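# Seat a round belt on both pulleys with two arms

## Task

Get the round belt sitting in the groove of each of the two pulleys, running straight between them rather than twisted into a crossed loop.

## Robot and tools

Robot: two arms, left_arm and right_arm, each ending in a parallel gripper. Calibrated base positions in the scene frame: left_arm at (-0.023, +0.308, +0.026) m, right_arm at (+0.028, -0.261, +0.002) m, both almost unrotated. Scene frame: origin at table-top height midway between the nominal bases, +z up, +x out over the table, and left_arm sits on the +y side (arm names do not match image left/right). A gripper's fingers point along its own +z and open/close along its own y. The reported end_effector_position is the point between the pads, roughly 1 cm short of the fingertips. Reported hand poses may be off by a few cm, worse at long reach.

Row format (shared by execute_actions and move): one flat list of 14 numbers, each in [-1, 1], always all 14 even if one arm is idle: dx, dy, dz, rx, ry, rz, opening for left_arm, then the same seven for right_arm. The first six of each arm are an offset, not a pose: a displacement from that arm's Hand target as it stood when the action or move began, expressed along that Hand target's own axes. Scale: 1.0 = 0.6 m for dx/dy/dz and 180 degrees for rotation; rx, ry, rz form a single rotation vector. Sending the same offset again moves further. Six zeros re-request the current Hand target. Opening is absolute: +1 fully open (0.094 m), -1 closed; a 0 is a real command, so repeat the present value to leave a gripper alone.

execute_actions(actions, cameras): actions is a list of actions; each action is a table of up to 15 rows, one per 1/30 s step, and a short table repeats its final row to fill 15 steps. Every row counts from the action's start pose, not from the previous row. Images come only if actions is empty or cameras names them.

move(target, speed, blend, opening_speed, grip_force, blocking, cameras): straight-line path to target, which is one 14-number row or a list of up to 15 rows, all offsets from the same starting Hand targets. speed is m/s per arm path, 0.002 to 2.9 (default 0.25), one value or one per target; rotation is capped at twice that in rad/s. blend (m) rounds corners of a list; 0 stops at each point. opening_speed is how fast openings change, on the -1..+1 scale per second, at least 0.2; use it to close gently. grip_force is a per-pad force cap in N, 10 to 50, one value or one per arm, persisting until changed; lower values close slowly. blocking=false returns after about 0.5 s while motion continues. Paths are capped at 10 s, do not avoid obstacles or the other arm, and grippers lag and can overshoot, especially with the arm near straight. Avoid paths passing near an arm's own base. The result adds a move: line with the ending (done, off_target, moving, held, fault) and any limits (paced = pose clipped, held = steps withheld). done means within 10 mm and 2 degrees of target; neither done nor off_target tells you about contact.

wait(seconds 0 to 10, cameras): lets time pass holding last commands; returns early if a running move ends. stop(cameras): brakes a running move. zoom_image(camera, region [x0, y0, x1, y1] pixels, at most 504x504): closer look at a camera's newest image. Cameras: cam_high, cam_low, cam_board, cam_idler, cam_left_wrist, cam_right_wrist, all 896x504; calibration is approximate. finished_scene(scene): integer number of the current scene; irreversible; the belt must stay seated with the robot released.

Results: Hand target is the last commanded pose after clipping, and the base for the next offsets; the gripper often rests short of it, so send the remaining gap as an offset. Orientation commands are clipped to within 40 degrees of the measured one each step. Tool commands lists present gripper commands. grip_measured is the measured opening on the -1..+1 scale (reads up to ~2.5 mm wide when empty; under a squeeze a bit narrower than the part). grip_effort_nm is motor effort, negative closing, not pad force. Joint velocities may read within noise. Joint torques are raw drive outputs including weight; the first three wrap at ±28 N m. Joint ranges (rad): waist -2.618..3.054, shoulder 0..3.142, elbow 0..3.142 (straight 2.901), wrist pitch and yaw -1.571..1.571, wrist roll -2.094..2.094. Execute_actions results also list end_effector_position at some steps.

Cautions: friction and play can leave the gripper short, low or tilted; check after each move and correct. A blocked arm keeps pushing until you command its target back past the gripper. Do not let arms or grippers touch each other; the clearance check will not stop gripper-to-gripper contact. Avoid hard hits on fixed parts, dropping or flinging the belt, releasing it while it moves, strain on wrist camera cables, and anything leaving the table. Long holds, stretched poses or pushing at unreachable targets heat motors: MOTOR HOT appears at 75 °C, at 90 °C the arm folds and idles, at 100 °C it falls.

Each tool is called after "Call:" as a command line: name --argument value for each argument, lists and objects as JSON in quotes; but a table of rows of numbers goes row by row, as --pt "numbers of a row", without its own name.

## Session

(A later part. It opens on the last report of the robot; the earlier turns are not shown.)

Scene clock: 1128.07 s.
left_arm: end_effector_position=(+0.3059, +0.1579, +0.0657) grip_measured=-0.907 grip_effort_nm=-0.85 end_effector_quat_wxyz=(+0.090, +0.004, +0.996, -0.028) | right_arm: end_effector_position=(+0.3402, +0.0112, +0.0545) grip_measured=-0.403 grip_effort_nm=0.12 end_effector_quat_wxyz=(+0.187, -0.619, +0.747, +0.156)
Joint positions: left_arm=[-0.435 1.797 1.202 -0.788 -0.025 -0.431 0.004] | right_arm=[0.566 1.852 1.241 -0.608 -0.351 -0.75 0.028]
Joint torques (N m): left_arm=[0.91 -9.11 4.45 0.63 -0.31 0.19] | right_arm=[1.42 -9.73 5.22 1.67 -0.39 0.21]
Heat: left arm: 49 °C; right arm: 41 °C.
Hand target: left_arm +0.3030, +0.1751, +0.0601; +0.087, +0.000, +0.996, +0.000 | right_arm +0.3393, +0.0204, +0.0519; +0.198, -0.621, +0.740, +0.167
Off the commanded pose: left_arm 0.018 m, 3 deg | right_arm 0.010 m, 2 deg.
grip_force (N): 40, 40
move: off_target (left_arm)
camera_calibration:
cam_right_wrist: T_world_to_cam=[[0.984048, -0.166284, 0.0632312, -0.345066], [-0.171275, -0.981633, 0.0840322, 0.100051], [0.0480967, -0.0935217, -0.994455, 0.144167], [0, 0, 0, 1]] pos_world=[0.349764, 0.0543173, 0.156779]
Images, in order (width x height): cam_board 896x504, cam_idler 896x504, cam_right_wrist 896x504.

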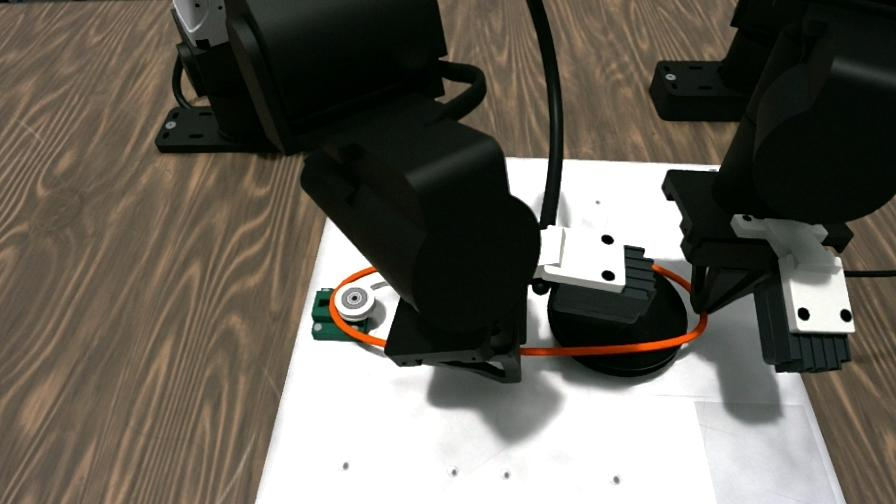

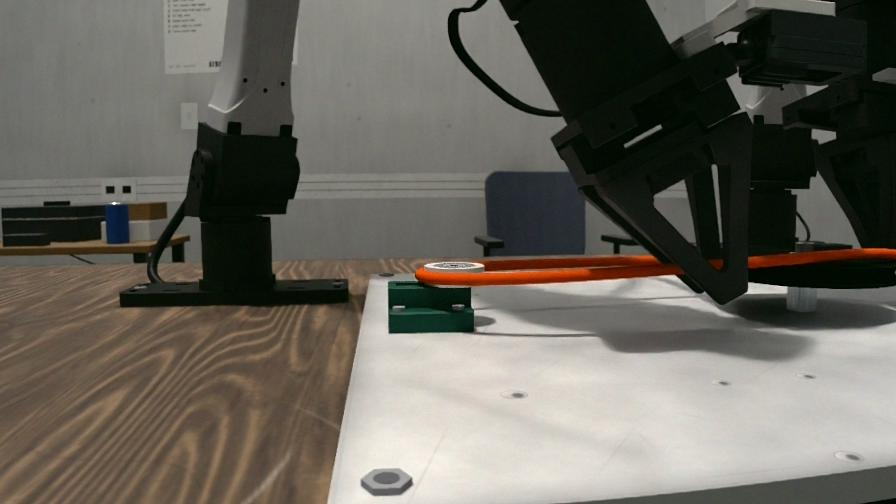

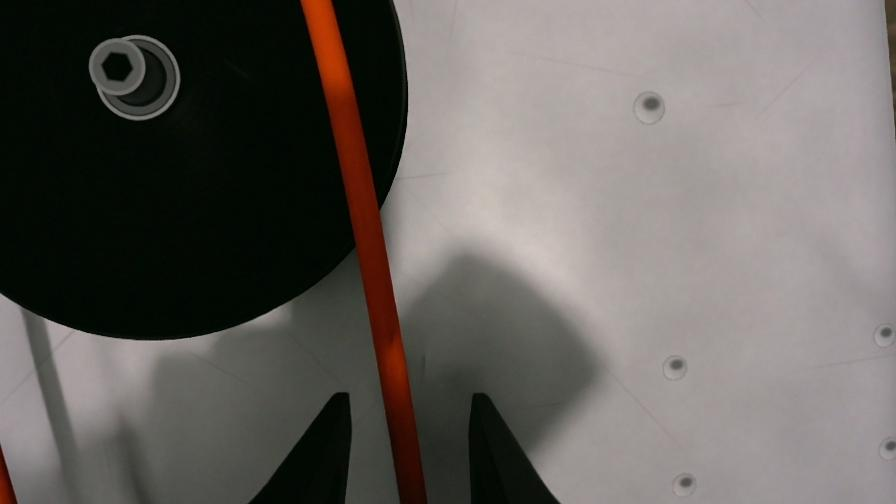

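Call:
move --pt "0 0 0 0 0 0 -1 -0.0042 0 -0.0072 0 0 0 -0.4" --pt "0 0 0 0 0 0 -1 -0.0042 0 -0.0072 0 0 0 -1" --speed 0.06 --opening_speed 0.4 --cameras '["cam_idler","cam_right_wrist","cam_board"]'

Scene clock: 1143.07 s.
left_arm: end_effector_position=(+0.3059, +0.1579, +0.0657) grip_measured=-0.907 grip_effort_nm=-0.85 end_effector_quat_wxyz=(+0.090, +0.004, +0.996, -0.028) | right_arm: end_effector_position=(+0.3393, +0.0121, +0.0545) grip_measured=-0.898 grip_effort_nm=-0.88 end_effector_quat_wxyz=(+0.187, -0.624, +0.743, +0.155)
Joint positions: left_arm=[-0.435 1.797 1.202 -0.788 -0.025 -0.431 0.004] | right_arm=[0.569 1.852 1.241 -0.608 -0.351 -0.759 0.005]
Joint torques (N m): left_arm=[0.69 -8.96 4.19 0.64 -0.33 0.2] | right_arm=[1.18 -10.43 6.24 1.48 -0.39 0.21]
Heat: left arm: 49 °C; right arm: 40 °C.
Hand target: left_arm +0.3030, +0.1751, +0.0601; +0.087, +0.000, +0.996, +0.000 | right_arm +0.3393, +0.0204, +0.0569; +0.198, -0.621, +0.740, +0.166
Off the commanded pose: left_arm 0.018 m, 3 deg | right_arm 0.009 m, 2 deg.
grip_force (N): 40, 40
move: off_target (left_arm)
camera_calibration:
cam_right_wrist: T_world_to_cam=[[0.985567, -0.155231, 0.0675282, -0.345024], [-0.160655, -0.983422, 0.084096, 0.0972358], [0.0533544, -0.093731, -0.994167, 0.14249], [0, 0, 0, 1]] pos_world=[0.348064, 0.055421, 0.156781]
Images, in order (width x height): cam_board 896x504, cam_idler 896x504, cam_right_wrist 896x504.

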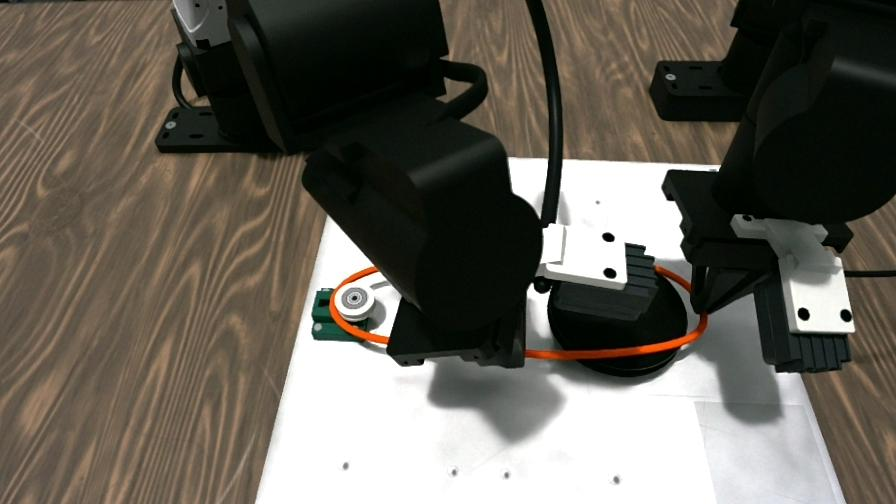

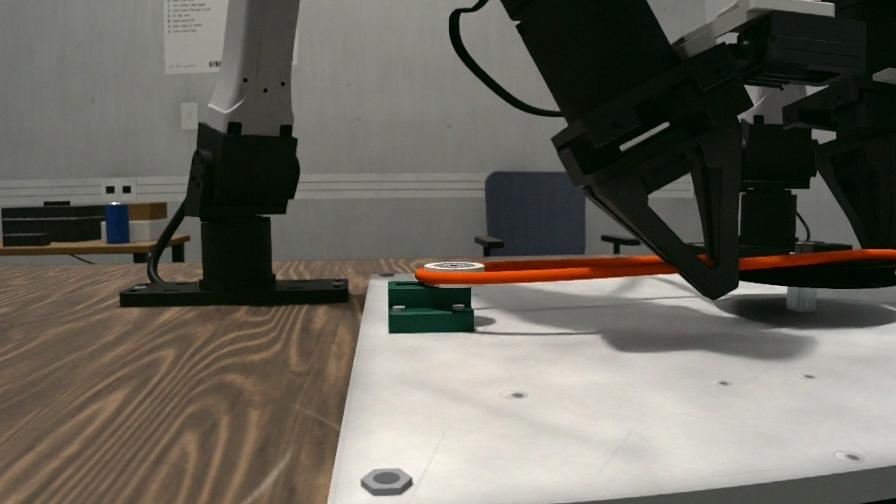

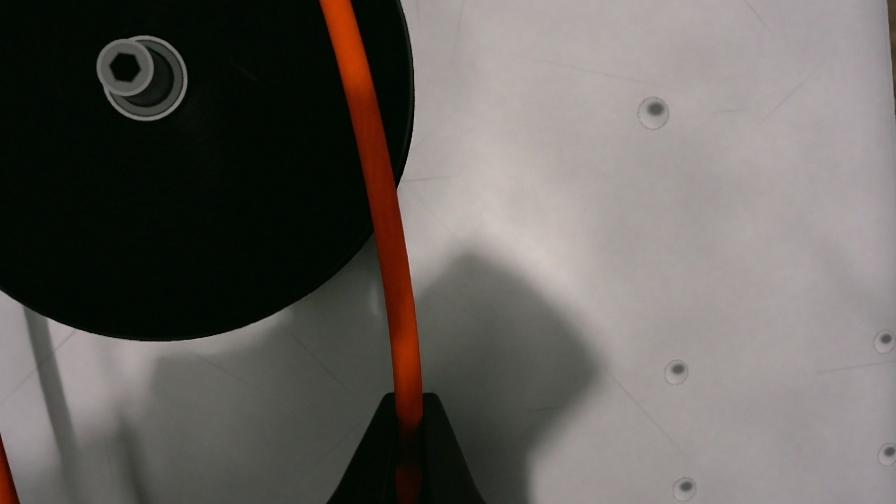

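Call:
move --pt "0 0 0 0 0 0 -1 -0.0022 -0.0361 0.009 0 0 0 -1" --speed 0.05 --cameras '["cam_idler","cam_right_wrist","cam_board","cam_left_wrist"]'

Call:
zoom_image --camera "cam_idler" --region '[620, 160, 896, 340]'

Scene clock: 1159.50 s.
left_arm: end_effector_position=(+0.3063, +0.1569, +0.0658) grip_measured=-0.907 grip_effort_nm=-0.85 end_effector_quat_wxyz=(+0.090, -0.001, +0.995, -0.032) | right_arm: end_effector_position=(+0.3529, +0.0133, +0.0492) grip_measured=-0.899 grip_effort_nm=-0.87 end_effector_quat_wxyz=(+0.187, -0.620, +0.747, +0.154)
Joint positions: left_arm=[-0.435 1.797 1.202 -0.785 -0.02 -0.44 0.004] | right_arm=[0.554 1.901 1.286 -0.608 -0.351 -0.764 0.005]
Joint torques (N m): left_arm=[0.84 -9.16 4.29 0.56 -0.38 0.23] | right_arm=[-0.2 -8.65 9.33 1.27 -0.51 -0.09]
Heat: left arm: 49 °C; right arm: 39 °C.
Hand target: left_arm +0.3030, +0.1751, +0.0601; +0.087, +0.000, +0.996, +0.000 | right_arm +0.3614, +0.0204, +0.0530; +0.198, -0.621, +0.740, +0.166
Off the commanded pose: left_arm 0.019 m, 4 deg | right_arm 0.012 m, 2 deg.
grip_force (N): 40, 40
move: off_target (left_arm, right_arm)
camera_calibration:
cam_left_wrist: T_world_to_cam=[[0.040922, -0.99152, 0.123346, 0.126042], [-0.93399, 0.00589468, 0.35725, 0.302382], [-0.354947, -0.129824, -0.925828, 0.287288], [0, 0, 0, 1]] pos_world=[0.379237, 0.160487, 0.142407]
cam_right_wrist: T_world_to_cam=[[0.983858, -0.166108, 0.0665672, -0.357055], [-0.171561, -0.981334, 0.086898, 0.104669], [0.0508902, -0.0969157, -0.993991, 0.13754], [0, 0, 0, 1]] pos_world=[0.362249, 0.0567353, 0.151386]
Images, in order (width x height): cam_board 896x504, cam_idler 896x504, cam_left_wrist 896x504, cam_right_wrist 896x504.

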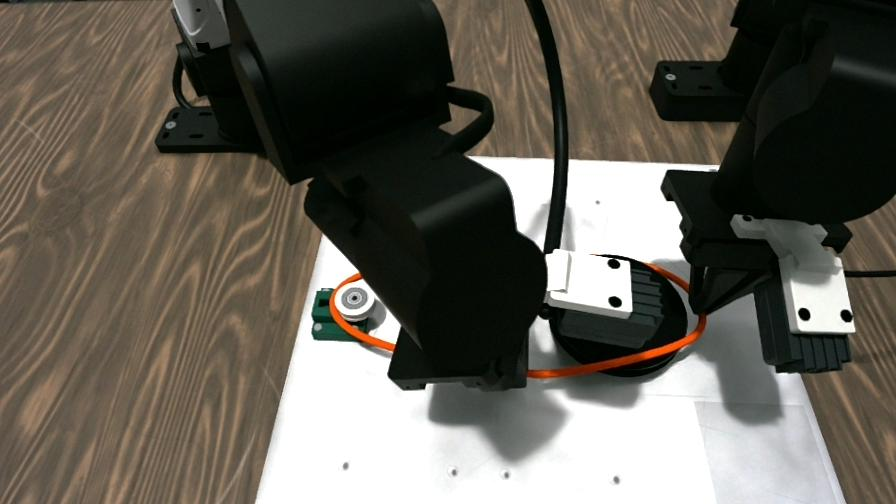

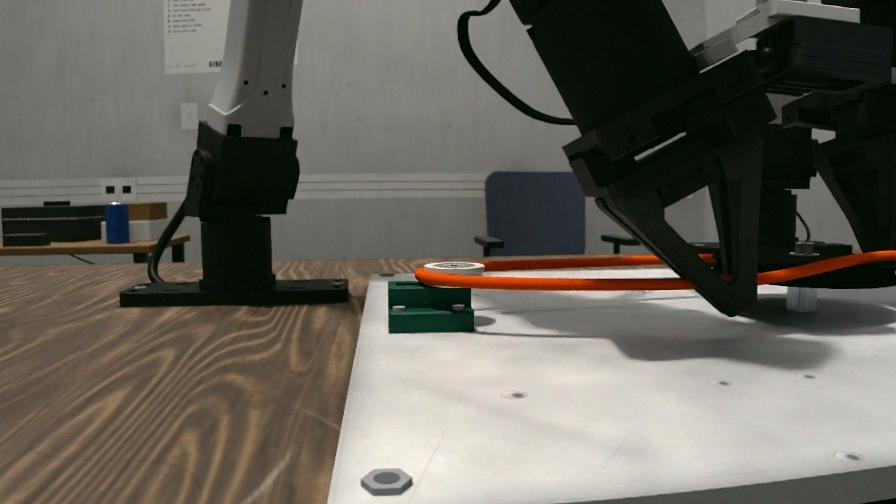

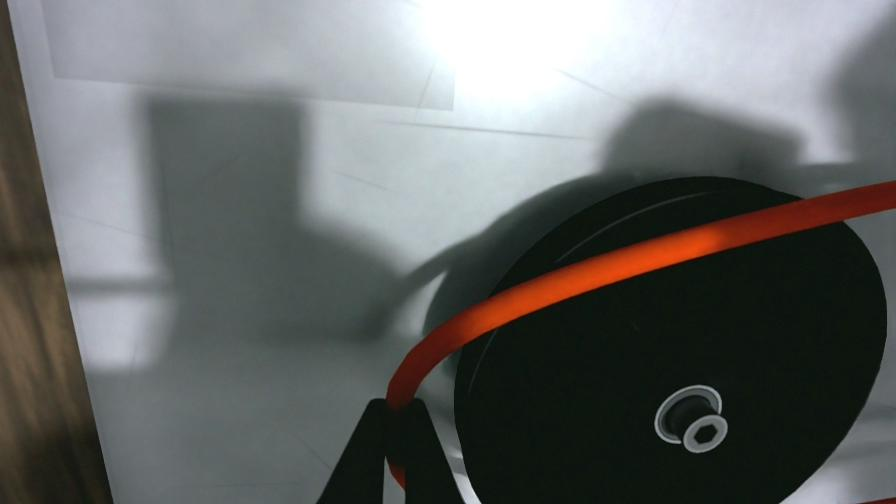

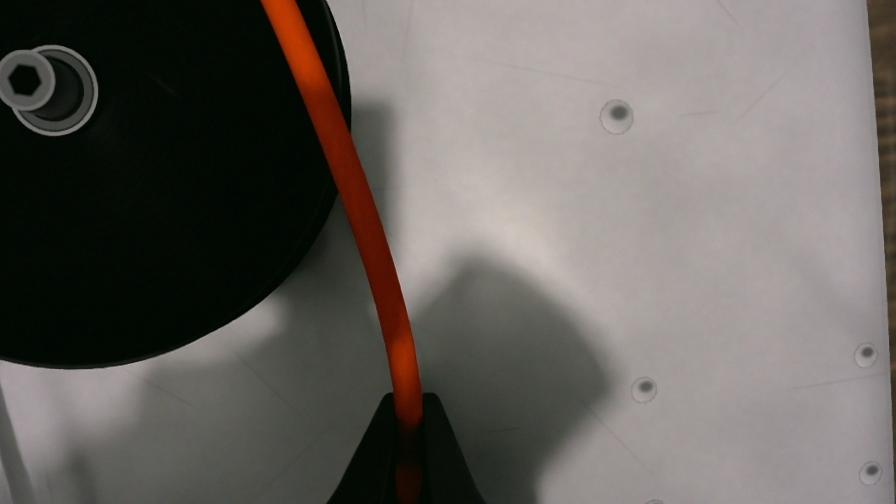

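Scaled by 1.826 from the camera's 896x504 image, which has a finer 1280x720 frame.

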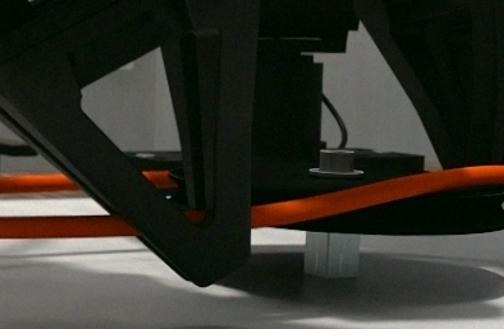

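Call:
move --pt "0 0 0 0 0 0 -1 -0.024 -0.026 0.0082 0 0 0 -1" --speed 0.05 --cameras '["cam_idler","cam_right_wrist","cam_board","cam_left_wrist"]'

Call:
zoom_image --camera "cam_idler" --region '[620, 160, 896, 340]'

Scene clock: 1172.80 s.
left_arm: end_effector_position=(+0.3053, +0.1529, +0.0660) grip_measured=-0.907 grip_effort_nm=-0.85 end_effector_quat_wxyz=(+0.087, +0.000, +0.995, -0.043) | right_arm: end_effector_position=(+0.3659, +0.0212, +0.0480) grip_measured=-0.899 grip_effort_nm=-0.88 end_effector_quat_wxyz=(+0.174, -0.616, +0.753, +0.156)
Joint positions: left_arm=[-0.435 1.797 1.202 -0.782 0.003 -0.44 0.004] | right_arm=[0.553 1.974 1.39 -0.665 -0.351 -0.754 0.005]
Joint torques (N m): left_arm=[0.95 -9.26 4.48 0.53 -0.59 0.25] | right_arm=[-0.01 -9.48 10.22 1.35 -0.5 -0.07]
Heat: left arm: 49 °C; right arm: 41 °C.
Hand target: left_arm +0.3030, +0.1751, +0.0601; +0.087, +0.000, +0.996, +0.000 | right_arm +0.3793, +0.0324, +0.0558; +0.198, -0.621, +0.740, +0.166
Off the commanded pose: left_arm 0.023 m, 5 deg | right_arm 0.019 m, 3 deg.
grip_force (N): 40, 40
move: off_target (left_arm, right_arm)
camera_calibration:
cam_left_wrist: T_world_to_cam=[[0.0374445, -0.988775, 0.144646, 0.121376], [-0.931474, 0.0178816, 0.363367, 0.298458], [-0.361875, -0.14834, -0.920349, 0.29119], [0, 0, 0, 1]] pos_world=[0.378835, 0.157872, 0.14199]
cam_right_wrist: T_world_to_cam=[[0.983798, -0.173797, 0.0439977, -0.367159], [-0.177516, -0.978667, 0.103437, 0.116171], [0.0250821, -0.109572, -0.993662, 0.146199], [0, 0, 0, 1]] pos_world=[0.378165, 0.065901, 0.14941]
Images, in order (width x height): cam_board 896x504, cam_idler 896x504, cam_left_wrist 896x504, cam_right_wrist 896x504.

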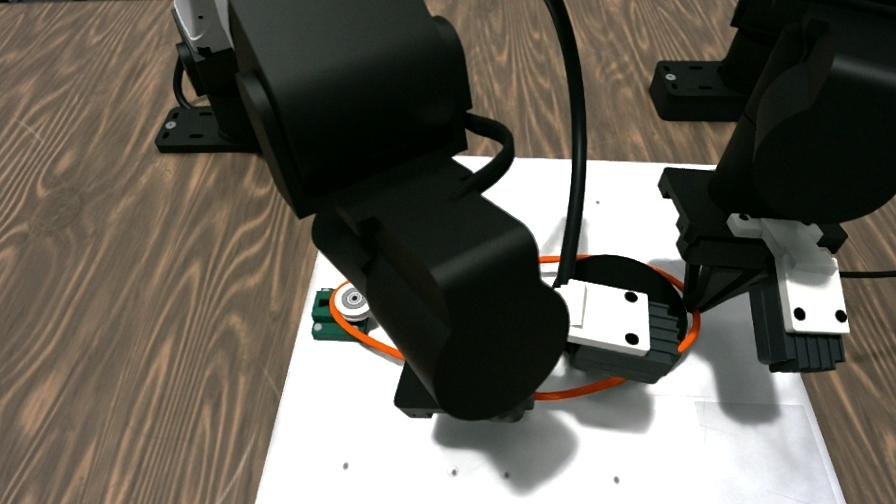

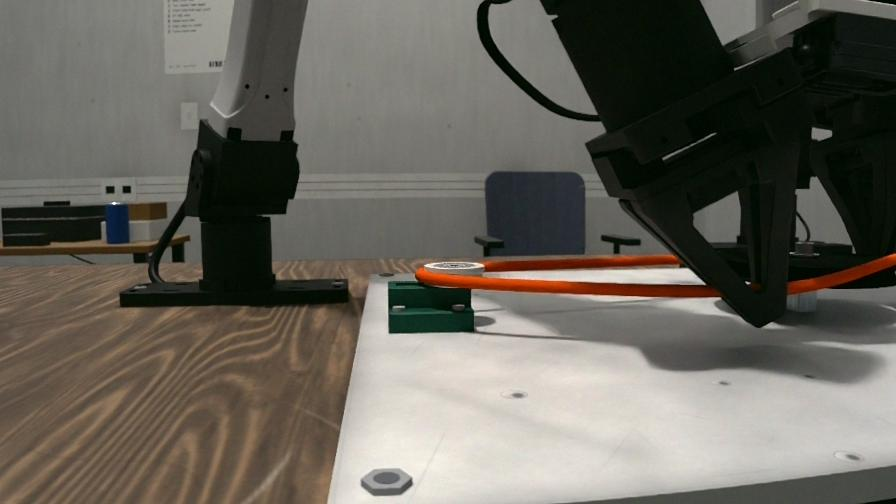

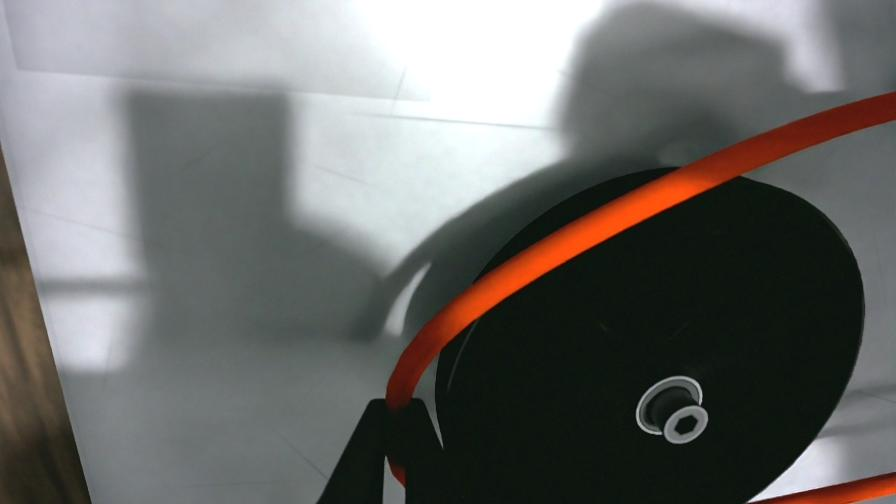

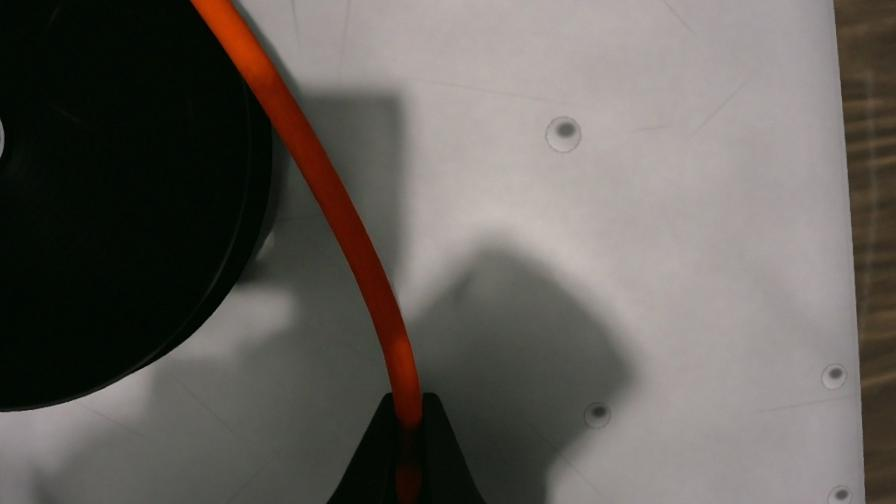

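Scaled by 1.826 from the camera's 896x504 image, which has a finer 1280x720 frame.

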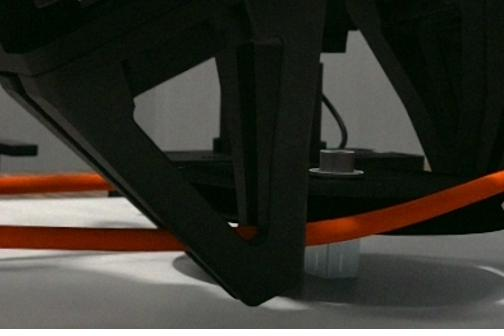

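Call:
move --pt "0 0 0 0 0 0 -1 -0.046 -0.0015 0.0188 0 0 0 -1" --speed 0.05 --cameras '["cam_idler","cam_right_wrist","cam_board","cam_left_wrist"]'

Call:
zoom_image --camera "cam_idler" --region '[620, 160, 896, 340]'

Scene clock: 1185.00 s.
left_arm: end_effector_position=(+0.3020, +0.1503, +0.0645) grip_measured=-0.907 grip_effort_nm=-0.85 end_effector_quat_wxyz=(+0.081, +0.003, +0.996, -0.049) | right_arm: end_effector_position=(+0.3681, +0.0306, +0.0466) grip_measured=-0.899 grip_effort_nm=-0.88 end_effector_quat_wxyz=(+0.150, -0.611, +0.761, +0.159)
Joint positions: left_arm=[-0.438 1.797 1.197 -0.782 0.018 -0.44 0.004] | right_arm=[0.571 2.035 1.488 -0.745 -0.345 -0.728 0.005]
Joint torques (N m): left_arm=[1.01 -9.29 4.97 0.51 -0.68 0.23] | right_arm=[2.7 -10.28 11.15 1.76 -0.39 0.21]
Heat: left arm: 49 °C; right arm: 41 °C.
Hand target: left_arm +0.3030, +0.1751, +0.0601; +0.087, +0.000, +0.996, +0.000 | right_arm +0.3853, +0.0614, +0.0600; +0.198, -0.621, +0.740, +0.167
Off the commanded pose: left_arm 0.025 m, 6 deg | right_arm 0.038 m, 6 deg.
grip_force (N): 40, 40
move: off_target (left_arm, right_arm)
camera_calibration:
cam_left_wrist: T_world_to_cam=[[0.0332833, -0.987284, 0.155442, 0.119459], [-0.927168, 0.0275694, 0.373631, 0.292572], [-0.373165, -0.156557, -0.91446, 0.292482], [0, 0, 0, 1]] pos_world=[0.376432, 0.155664, 0.139581]
cam_right_wrist: T_world_to_cam=[[0.983524, -0.180715, 0.004773, -0.365473], [-0.179645, -0.974063, 0.137583, 0.124927], [-0.020214, -0.136173, -0.990479, 0.163046], [0, 0, 0, 1]] pos_world=[0.38519, 0.0778425, 0.146051]
Images, in order (width x height): cam_board 896x504, cam_idler 896x504, cam_left_wrist 896x504, cam_right_wrist 896x504.

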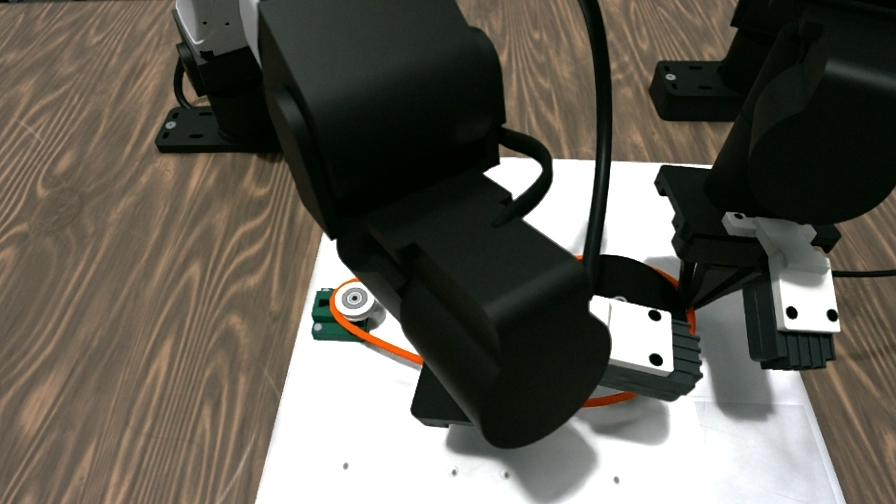

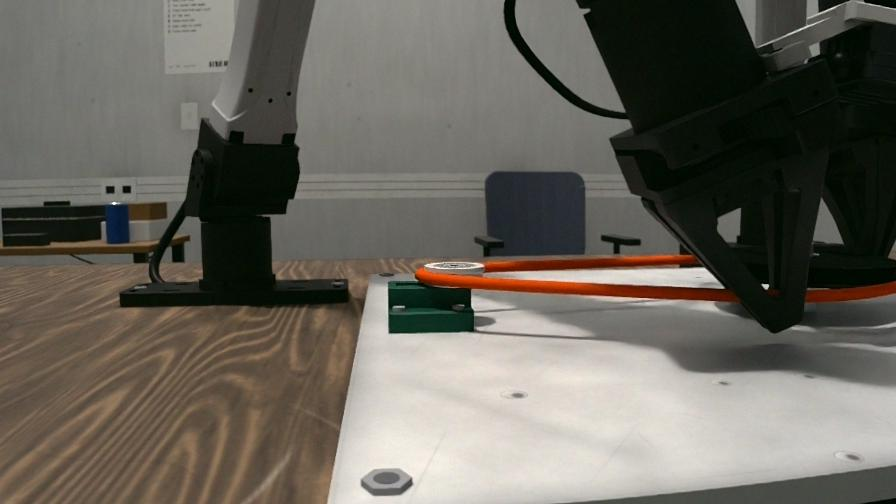

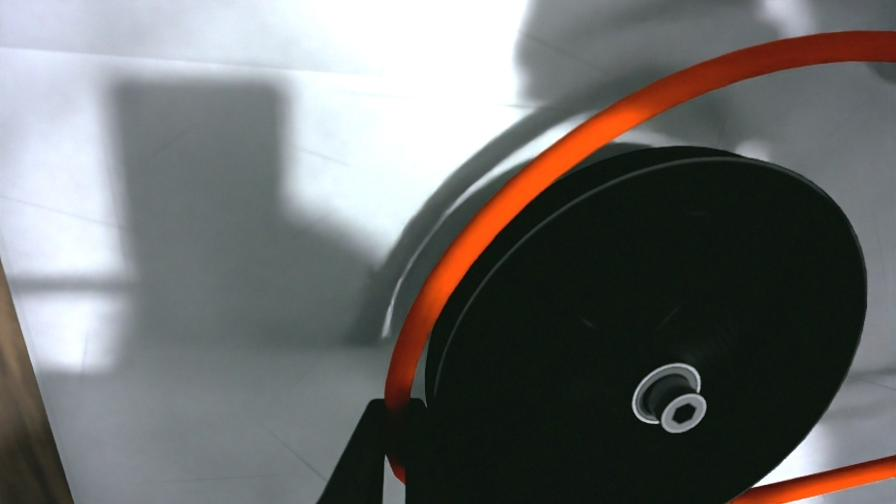

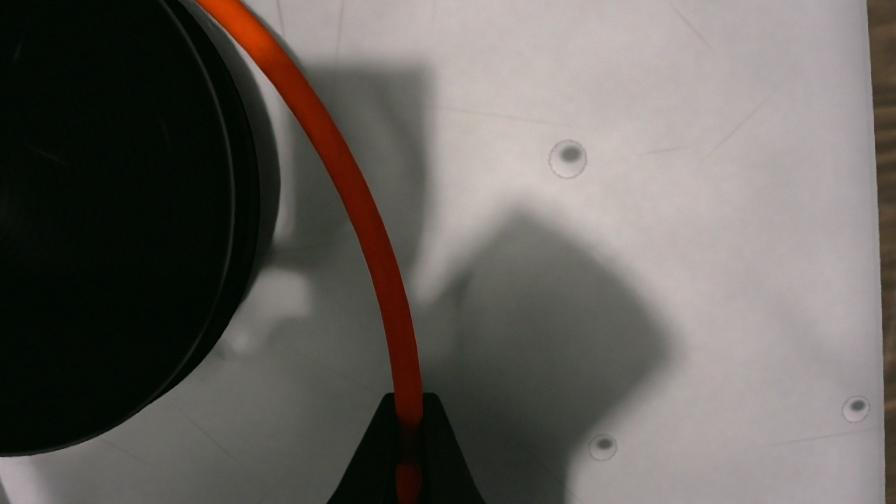

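Scaled by 1.826 from the camera's 896x504 image, which has a finer 1280x720 frame.

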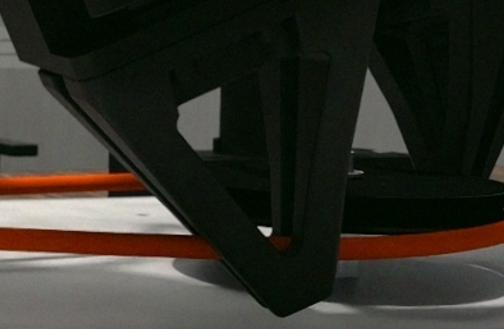

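Call:
move --pt "0 0 0 0 0 0 -1 0.0477 0.0242 -0.0275 0 0 0 -1" --speed 0.05 --cameras '["cam_idler","cam_right_wrist","cam_left_wrist"]'

Call:
zoom_image --camera "cam_idler" --region '[620, 160, 896, 340]'

Scene clock: 1207.47 s.
left_arm: end_effector_position=(+0.3025, +0.1512, +0.0645) grip_measured=-0.907 grip_effort_nm=-0.85 end_effector_quat_wxyz=(+0.083, +0.002, +0.996, -0.046) | right_arm: end_effector_position=(+0.3535, +0.0207, +0.0423) grip_measured=-0.899 grip_effort_nm=-0.87 end_effector_quat_wxyz=(+0.146, -0.614, +0.759, +0.159)
Joint positions: left_arm=[-0.438 1.797 1.197 -0.782 0.012 -0.44 0.004] | right_arm=[0.57 1.982 1.395 -0.713 -0.345 -0.736 0.005]
Joint torques (N m): left_arm=[1.17 -9.21 4.78 0.45 -0.61 0.23] | right_arm=[0.02 -15.41 5.3 1.8 -0.49 -0.12]
Heat: left arm: 49 °C; right arm: 46 °C.
Hand target: left_arm +0.3030, +0.1751, +0.0601; +0.087, +0.000, +0.996, +0.000 | right_arm +0.3654, +0.0313, +0.0600; +0.198, -0.621, +0.740, +0.166
Off the commanded pose: left_arm 0.024 m, 5 deg | right_arm 0.024 m, 6 deg.
grip_force (N): 40, 40
move: off_target (left_arm, right_arm)
camera_calibration:
cam_left_wrist: T_world_to_cam=[[0.0339701, -0.988078, 0.150158, 0.120617], [-0.928168, 0.0245239, 0.371352, 0.29393], [-0.370607, -0.151987, -0.91627, 0.291451], [0, 0, 0, 1]] pos_world=[0.376733, 0.156268, 0.139785]
cam_right_wrist: T_world_to_cam=[[0.984626, -0.174662, 0.002095, -0.353259], [-0.173167, -0.974487, 0.142787, 0.110704], [-0.0228978, -0.140954, -0.989751, 0.158146], [0, 0, 0, 1]] pos_world=[0.370619, 0.0684695, 0.141458]
Images, in order (width x height): cam_idler 896x504, cam_left_wrist 896x504, cam_right_wrist 896x504.

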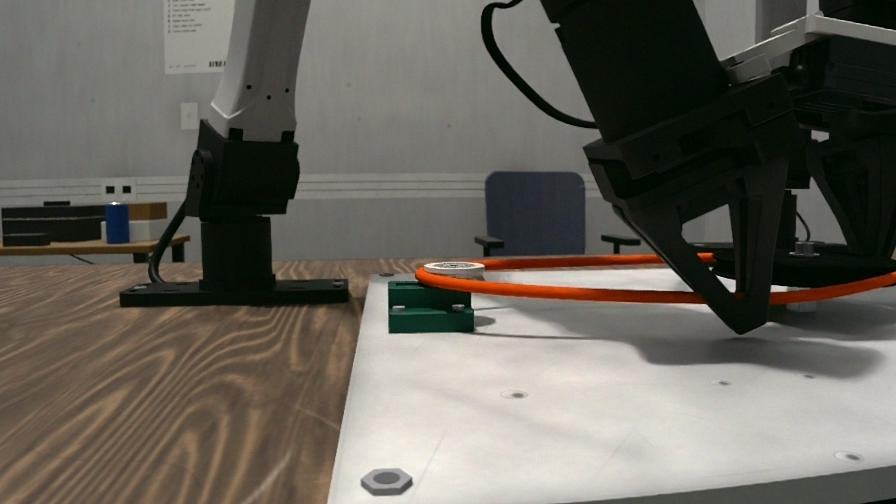

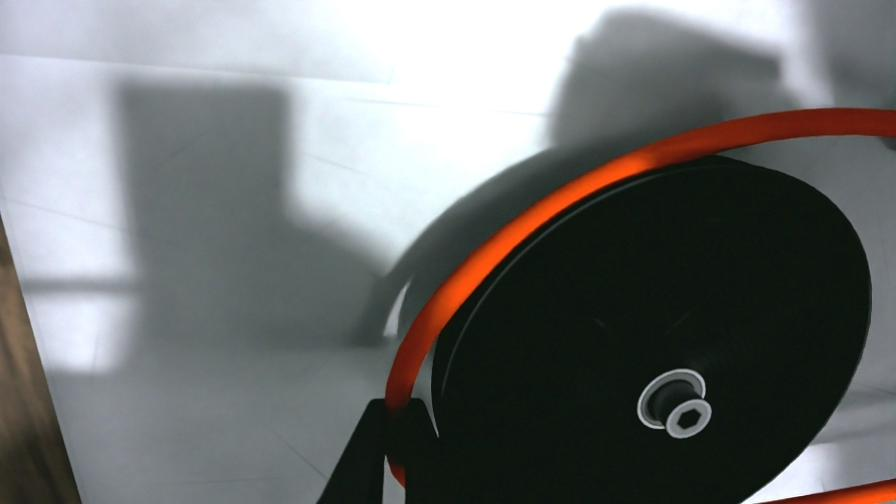

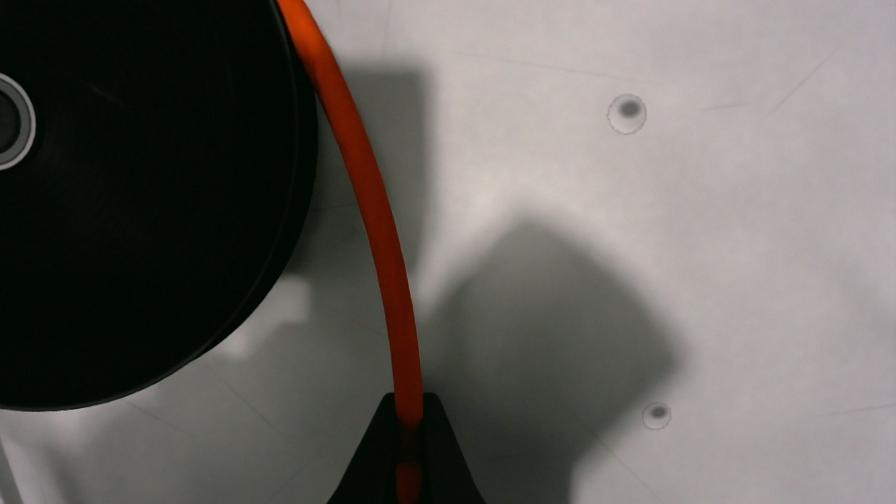

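Scaled by 1.826 from the camera's 896x504 image, which has a finer 1280x720 frame.

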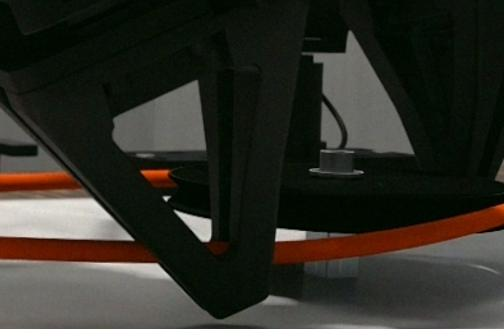

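Call:
move --pt "0 0 0 0 0 0 -1 -0.0083 0 -0.0144 0 0 0 -1" --speed 0.05 --cameras '["cam_idler","cam_right_wrist","cam_left_wrist","cam_board"]'

Call:
zoom_image --camera "cam_idler" --region '[620, 160, 896, 340]'

Call:
zoom_image --camera "cam_left_wrist" --region '[350, 80, 850, 500]'

Scene clock: 1216.20 s.
left_arm: end_effector_position=(+0.3025, +0.1512, +0.0645) grip_measured=-0.907 grip_effort_nm=-0.85 end_effector_quat_wxyz=(+0.083, +0.002, +0.996, -0.046) | right_arm: end_effector_position=(+0.3541, +0.0211, +0.0466) grip_measured=-0.899 grip_effort_nm=-0.87 end_effector_quat_wxyz=(+0.152, -0.615, +0.758, +0.158)
Joint positions: left_arm=[-0.438 1.797 1.197 -0.782 0.012 -0.44 0.004] | right_arm=[0.57 1.972 1.395 -0.713 -0.345 -0.737 0.005]
Joint torques (N m): left_arm=[1.21 -9.31 4.79 0.55 -0.66 0.23] | right_arm=[0.01 -15.53 7.21 1.49 -0.49 -0.09]
Heat: left arm: 49 °C; right arm: 45 °C.
Hand target: left_arm +0.3030, +0.1751, +0.0601; +0.087, +0.000, +0.996, +0.000 | right_arm +0.3654, +0.0313, +0.0700; +0.198, -0.621, +0.740, +0.166
Off the commanded pose: left_arm 0.024 m, 5 deg | right_arm 0.028 m, 6 deg.
grip_force (N): 40, 40
move: off_target (left_arm, right_arm)
camera_calibration:
cam_left_wrist: T_world_to_cam=[[0.0339701, -0.988078, 0.150158, 0.120617], [-0.928168, 0.0245239, 0.371352, 0.29393], [-0.370607, -0.151987, -0.91627, 0.291451], [0, 0, 0, 1]] pos_world=[0.376733, 0.156268, 0.139785]
cam_right_wrist: T_world_to_cam=[[0.98482, -0.17326, 0.0105479, -0.354352], [-0.173079, -0.97554, 0.135518, 0.110934], [-0.0131898, -0.135286, -0.990719, 0.159022], [0, 0, 0, 1]] pos_world=[0.370271, 0.0683391, 0.146251]
Images, in order (width x height): cam_board 896x504, cam_idler 896x504, cam_left_wrist 896x504, cam_right_wrist 896x504.

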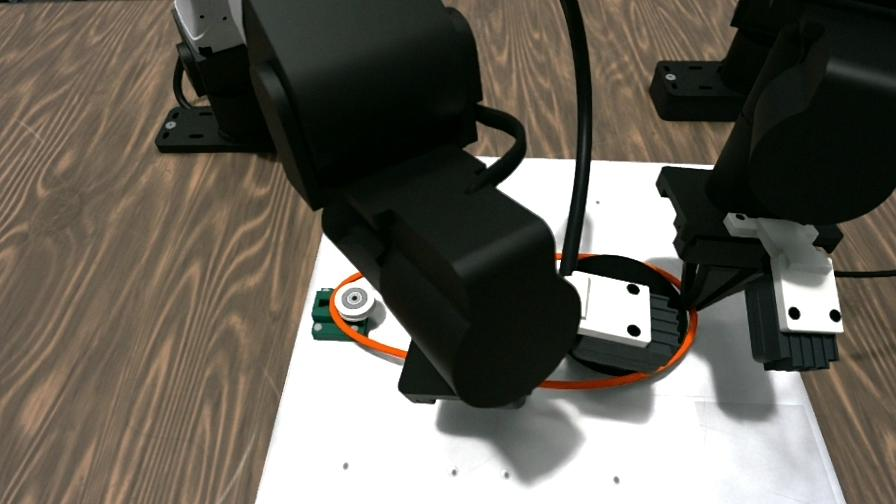

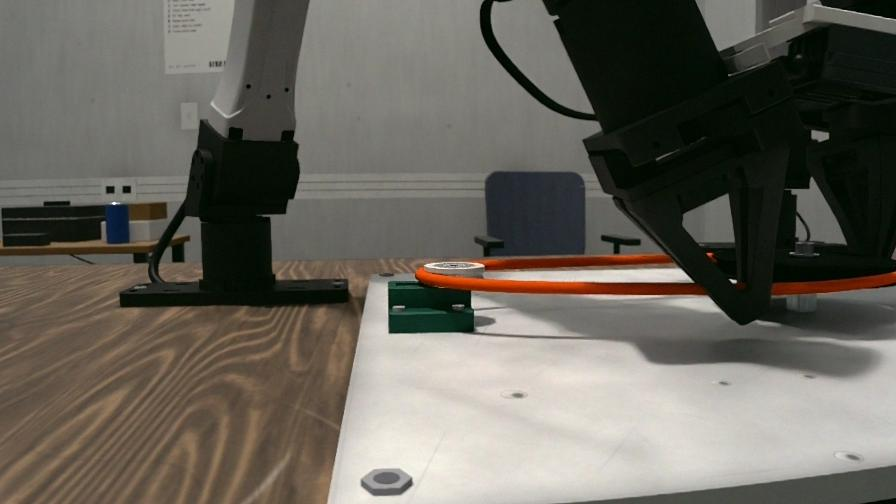

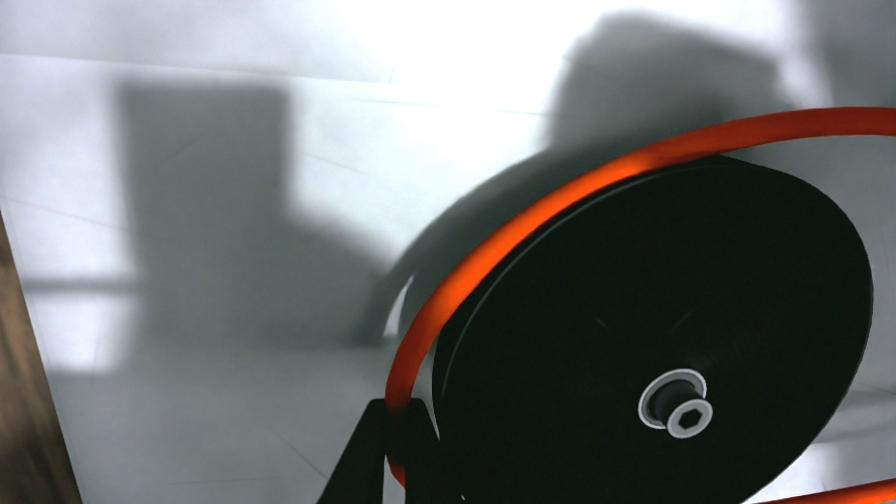

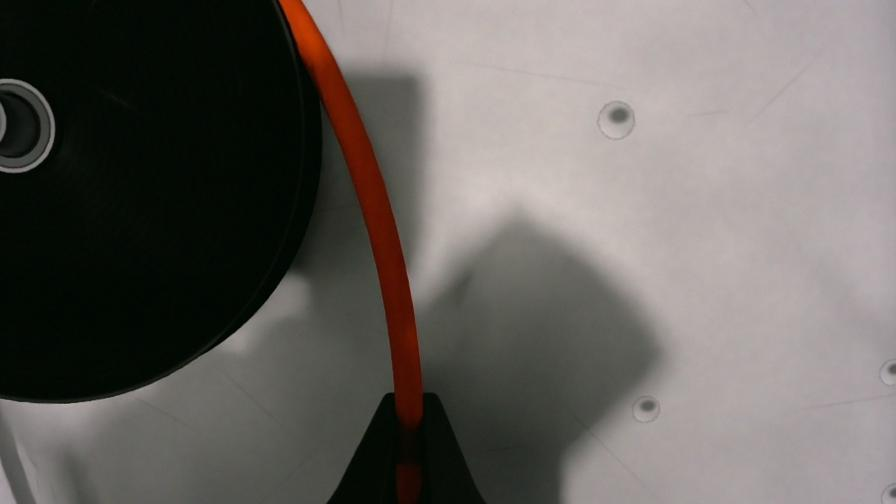

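Scaled by 1.826 from the camera's 896x504 image, which has a finer 1280x720 frame.

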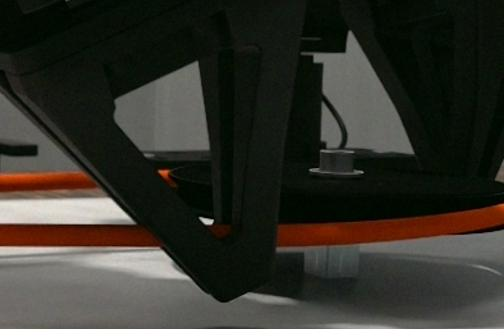

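Scaled by 1.008 from the camera's 896x504 image, which has a finer 1280x720 frame.

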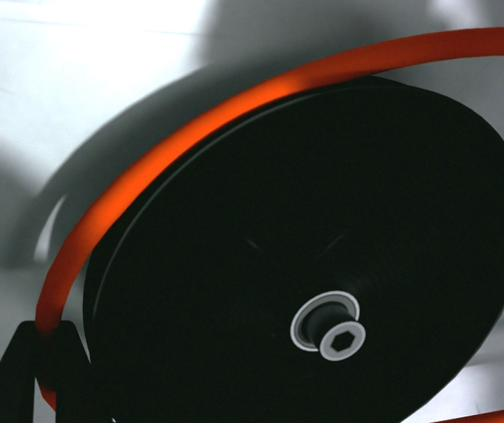

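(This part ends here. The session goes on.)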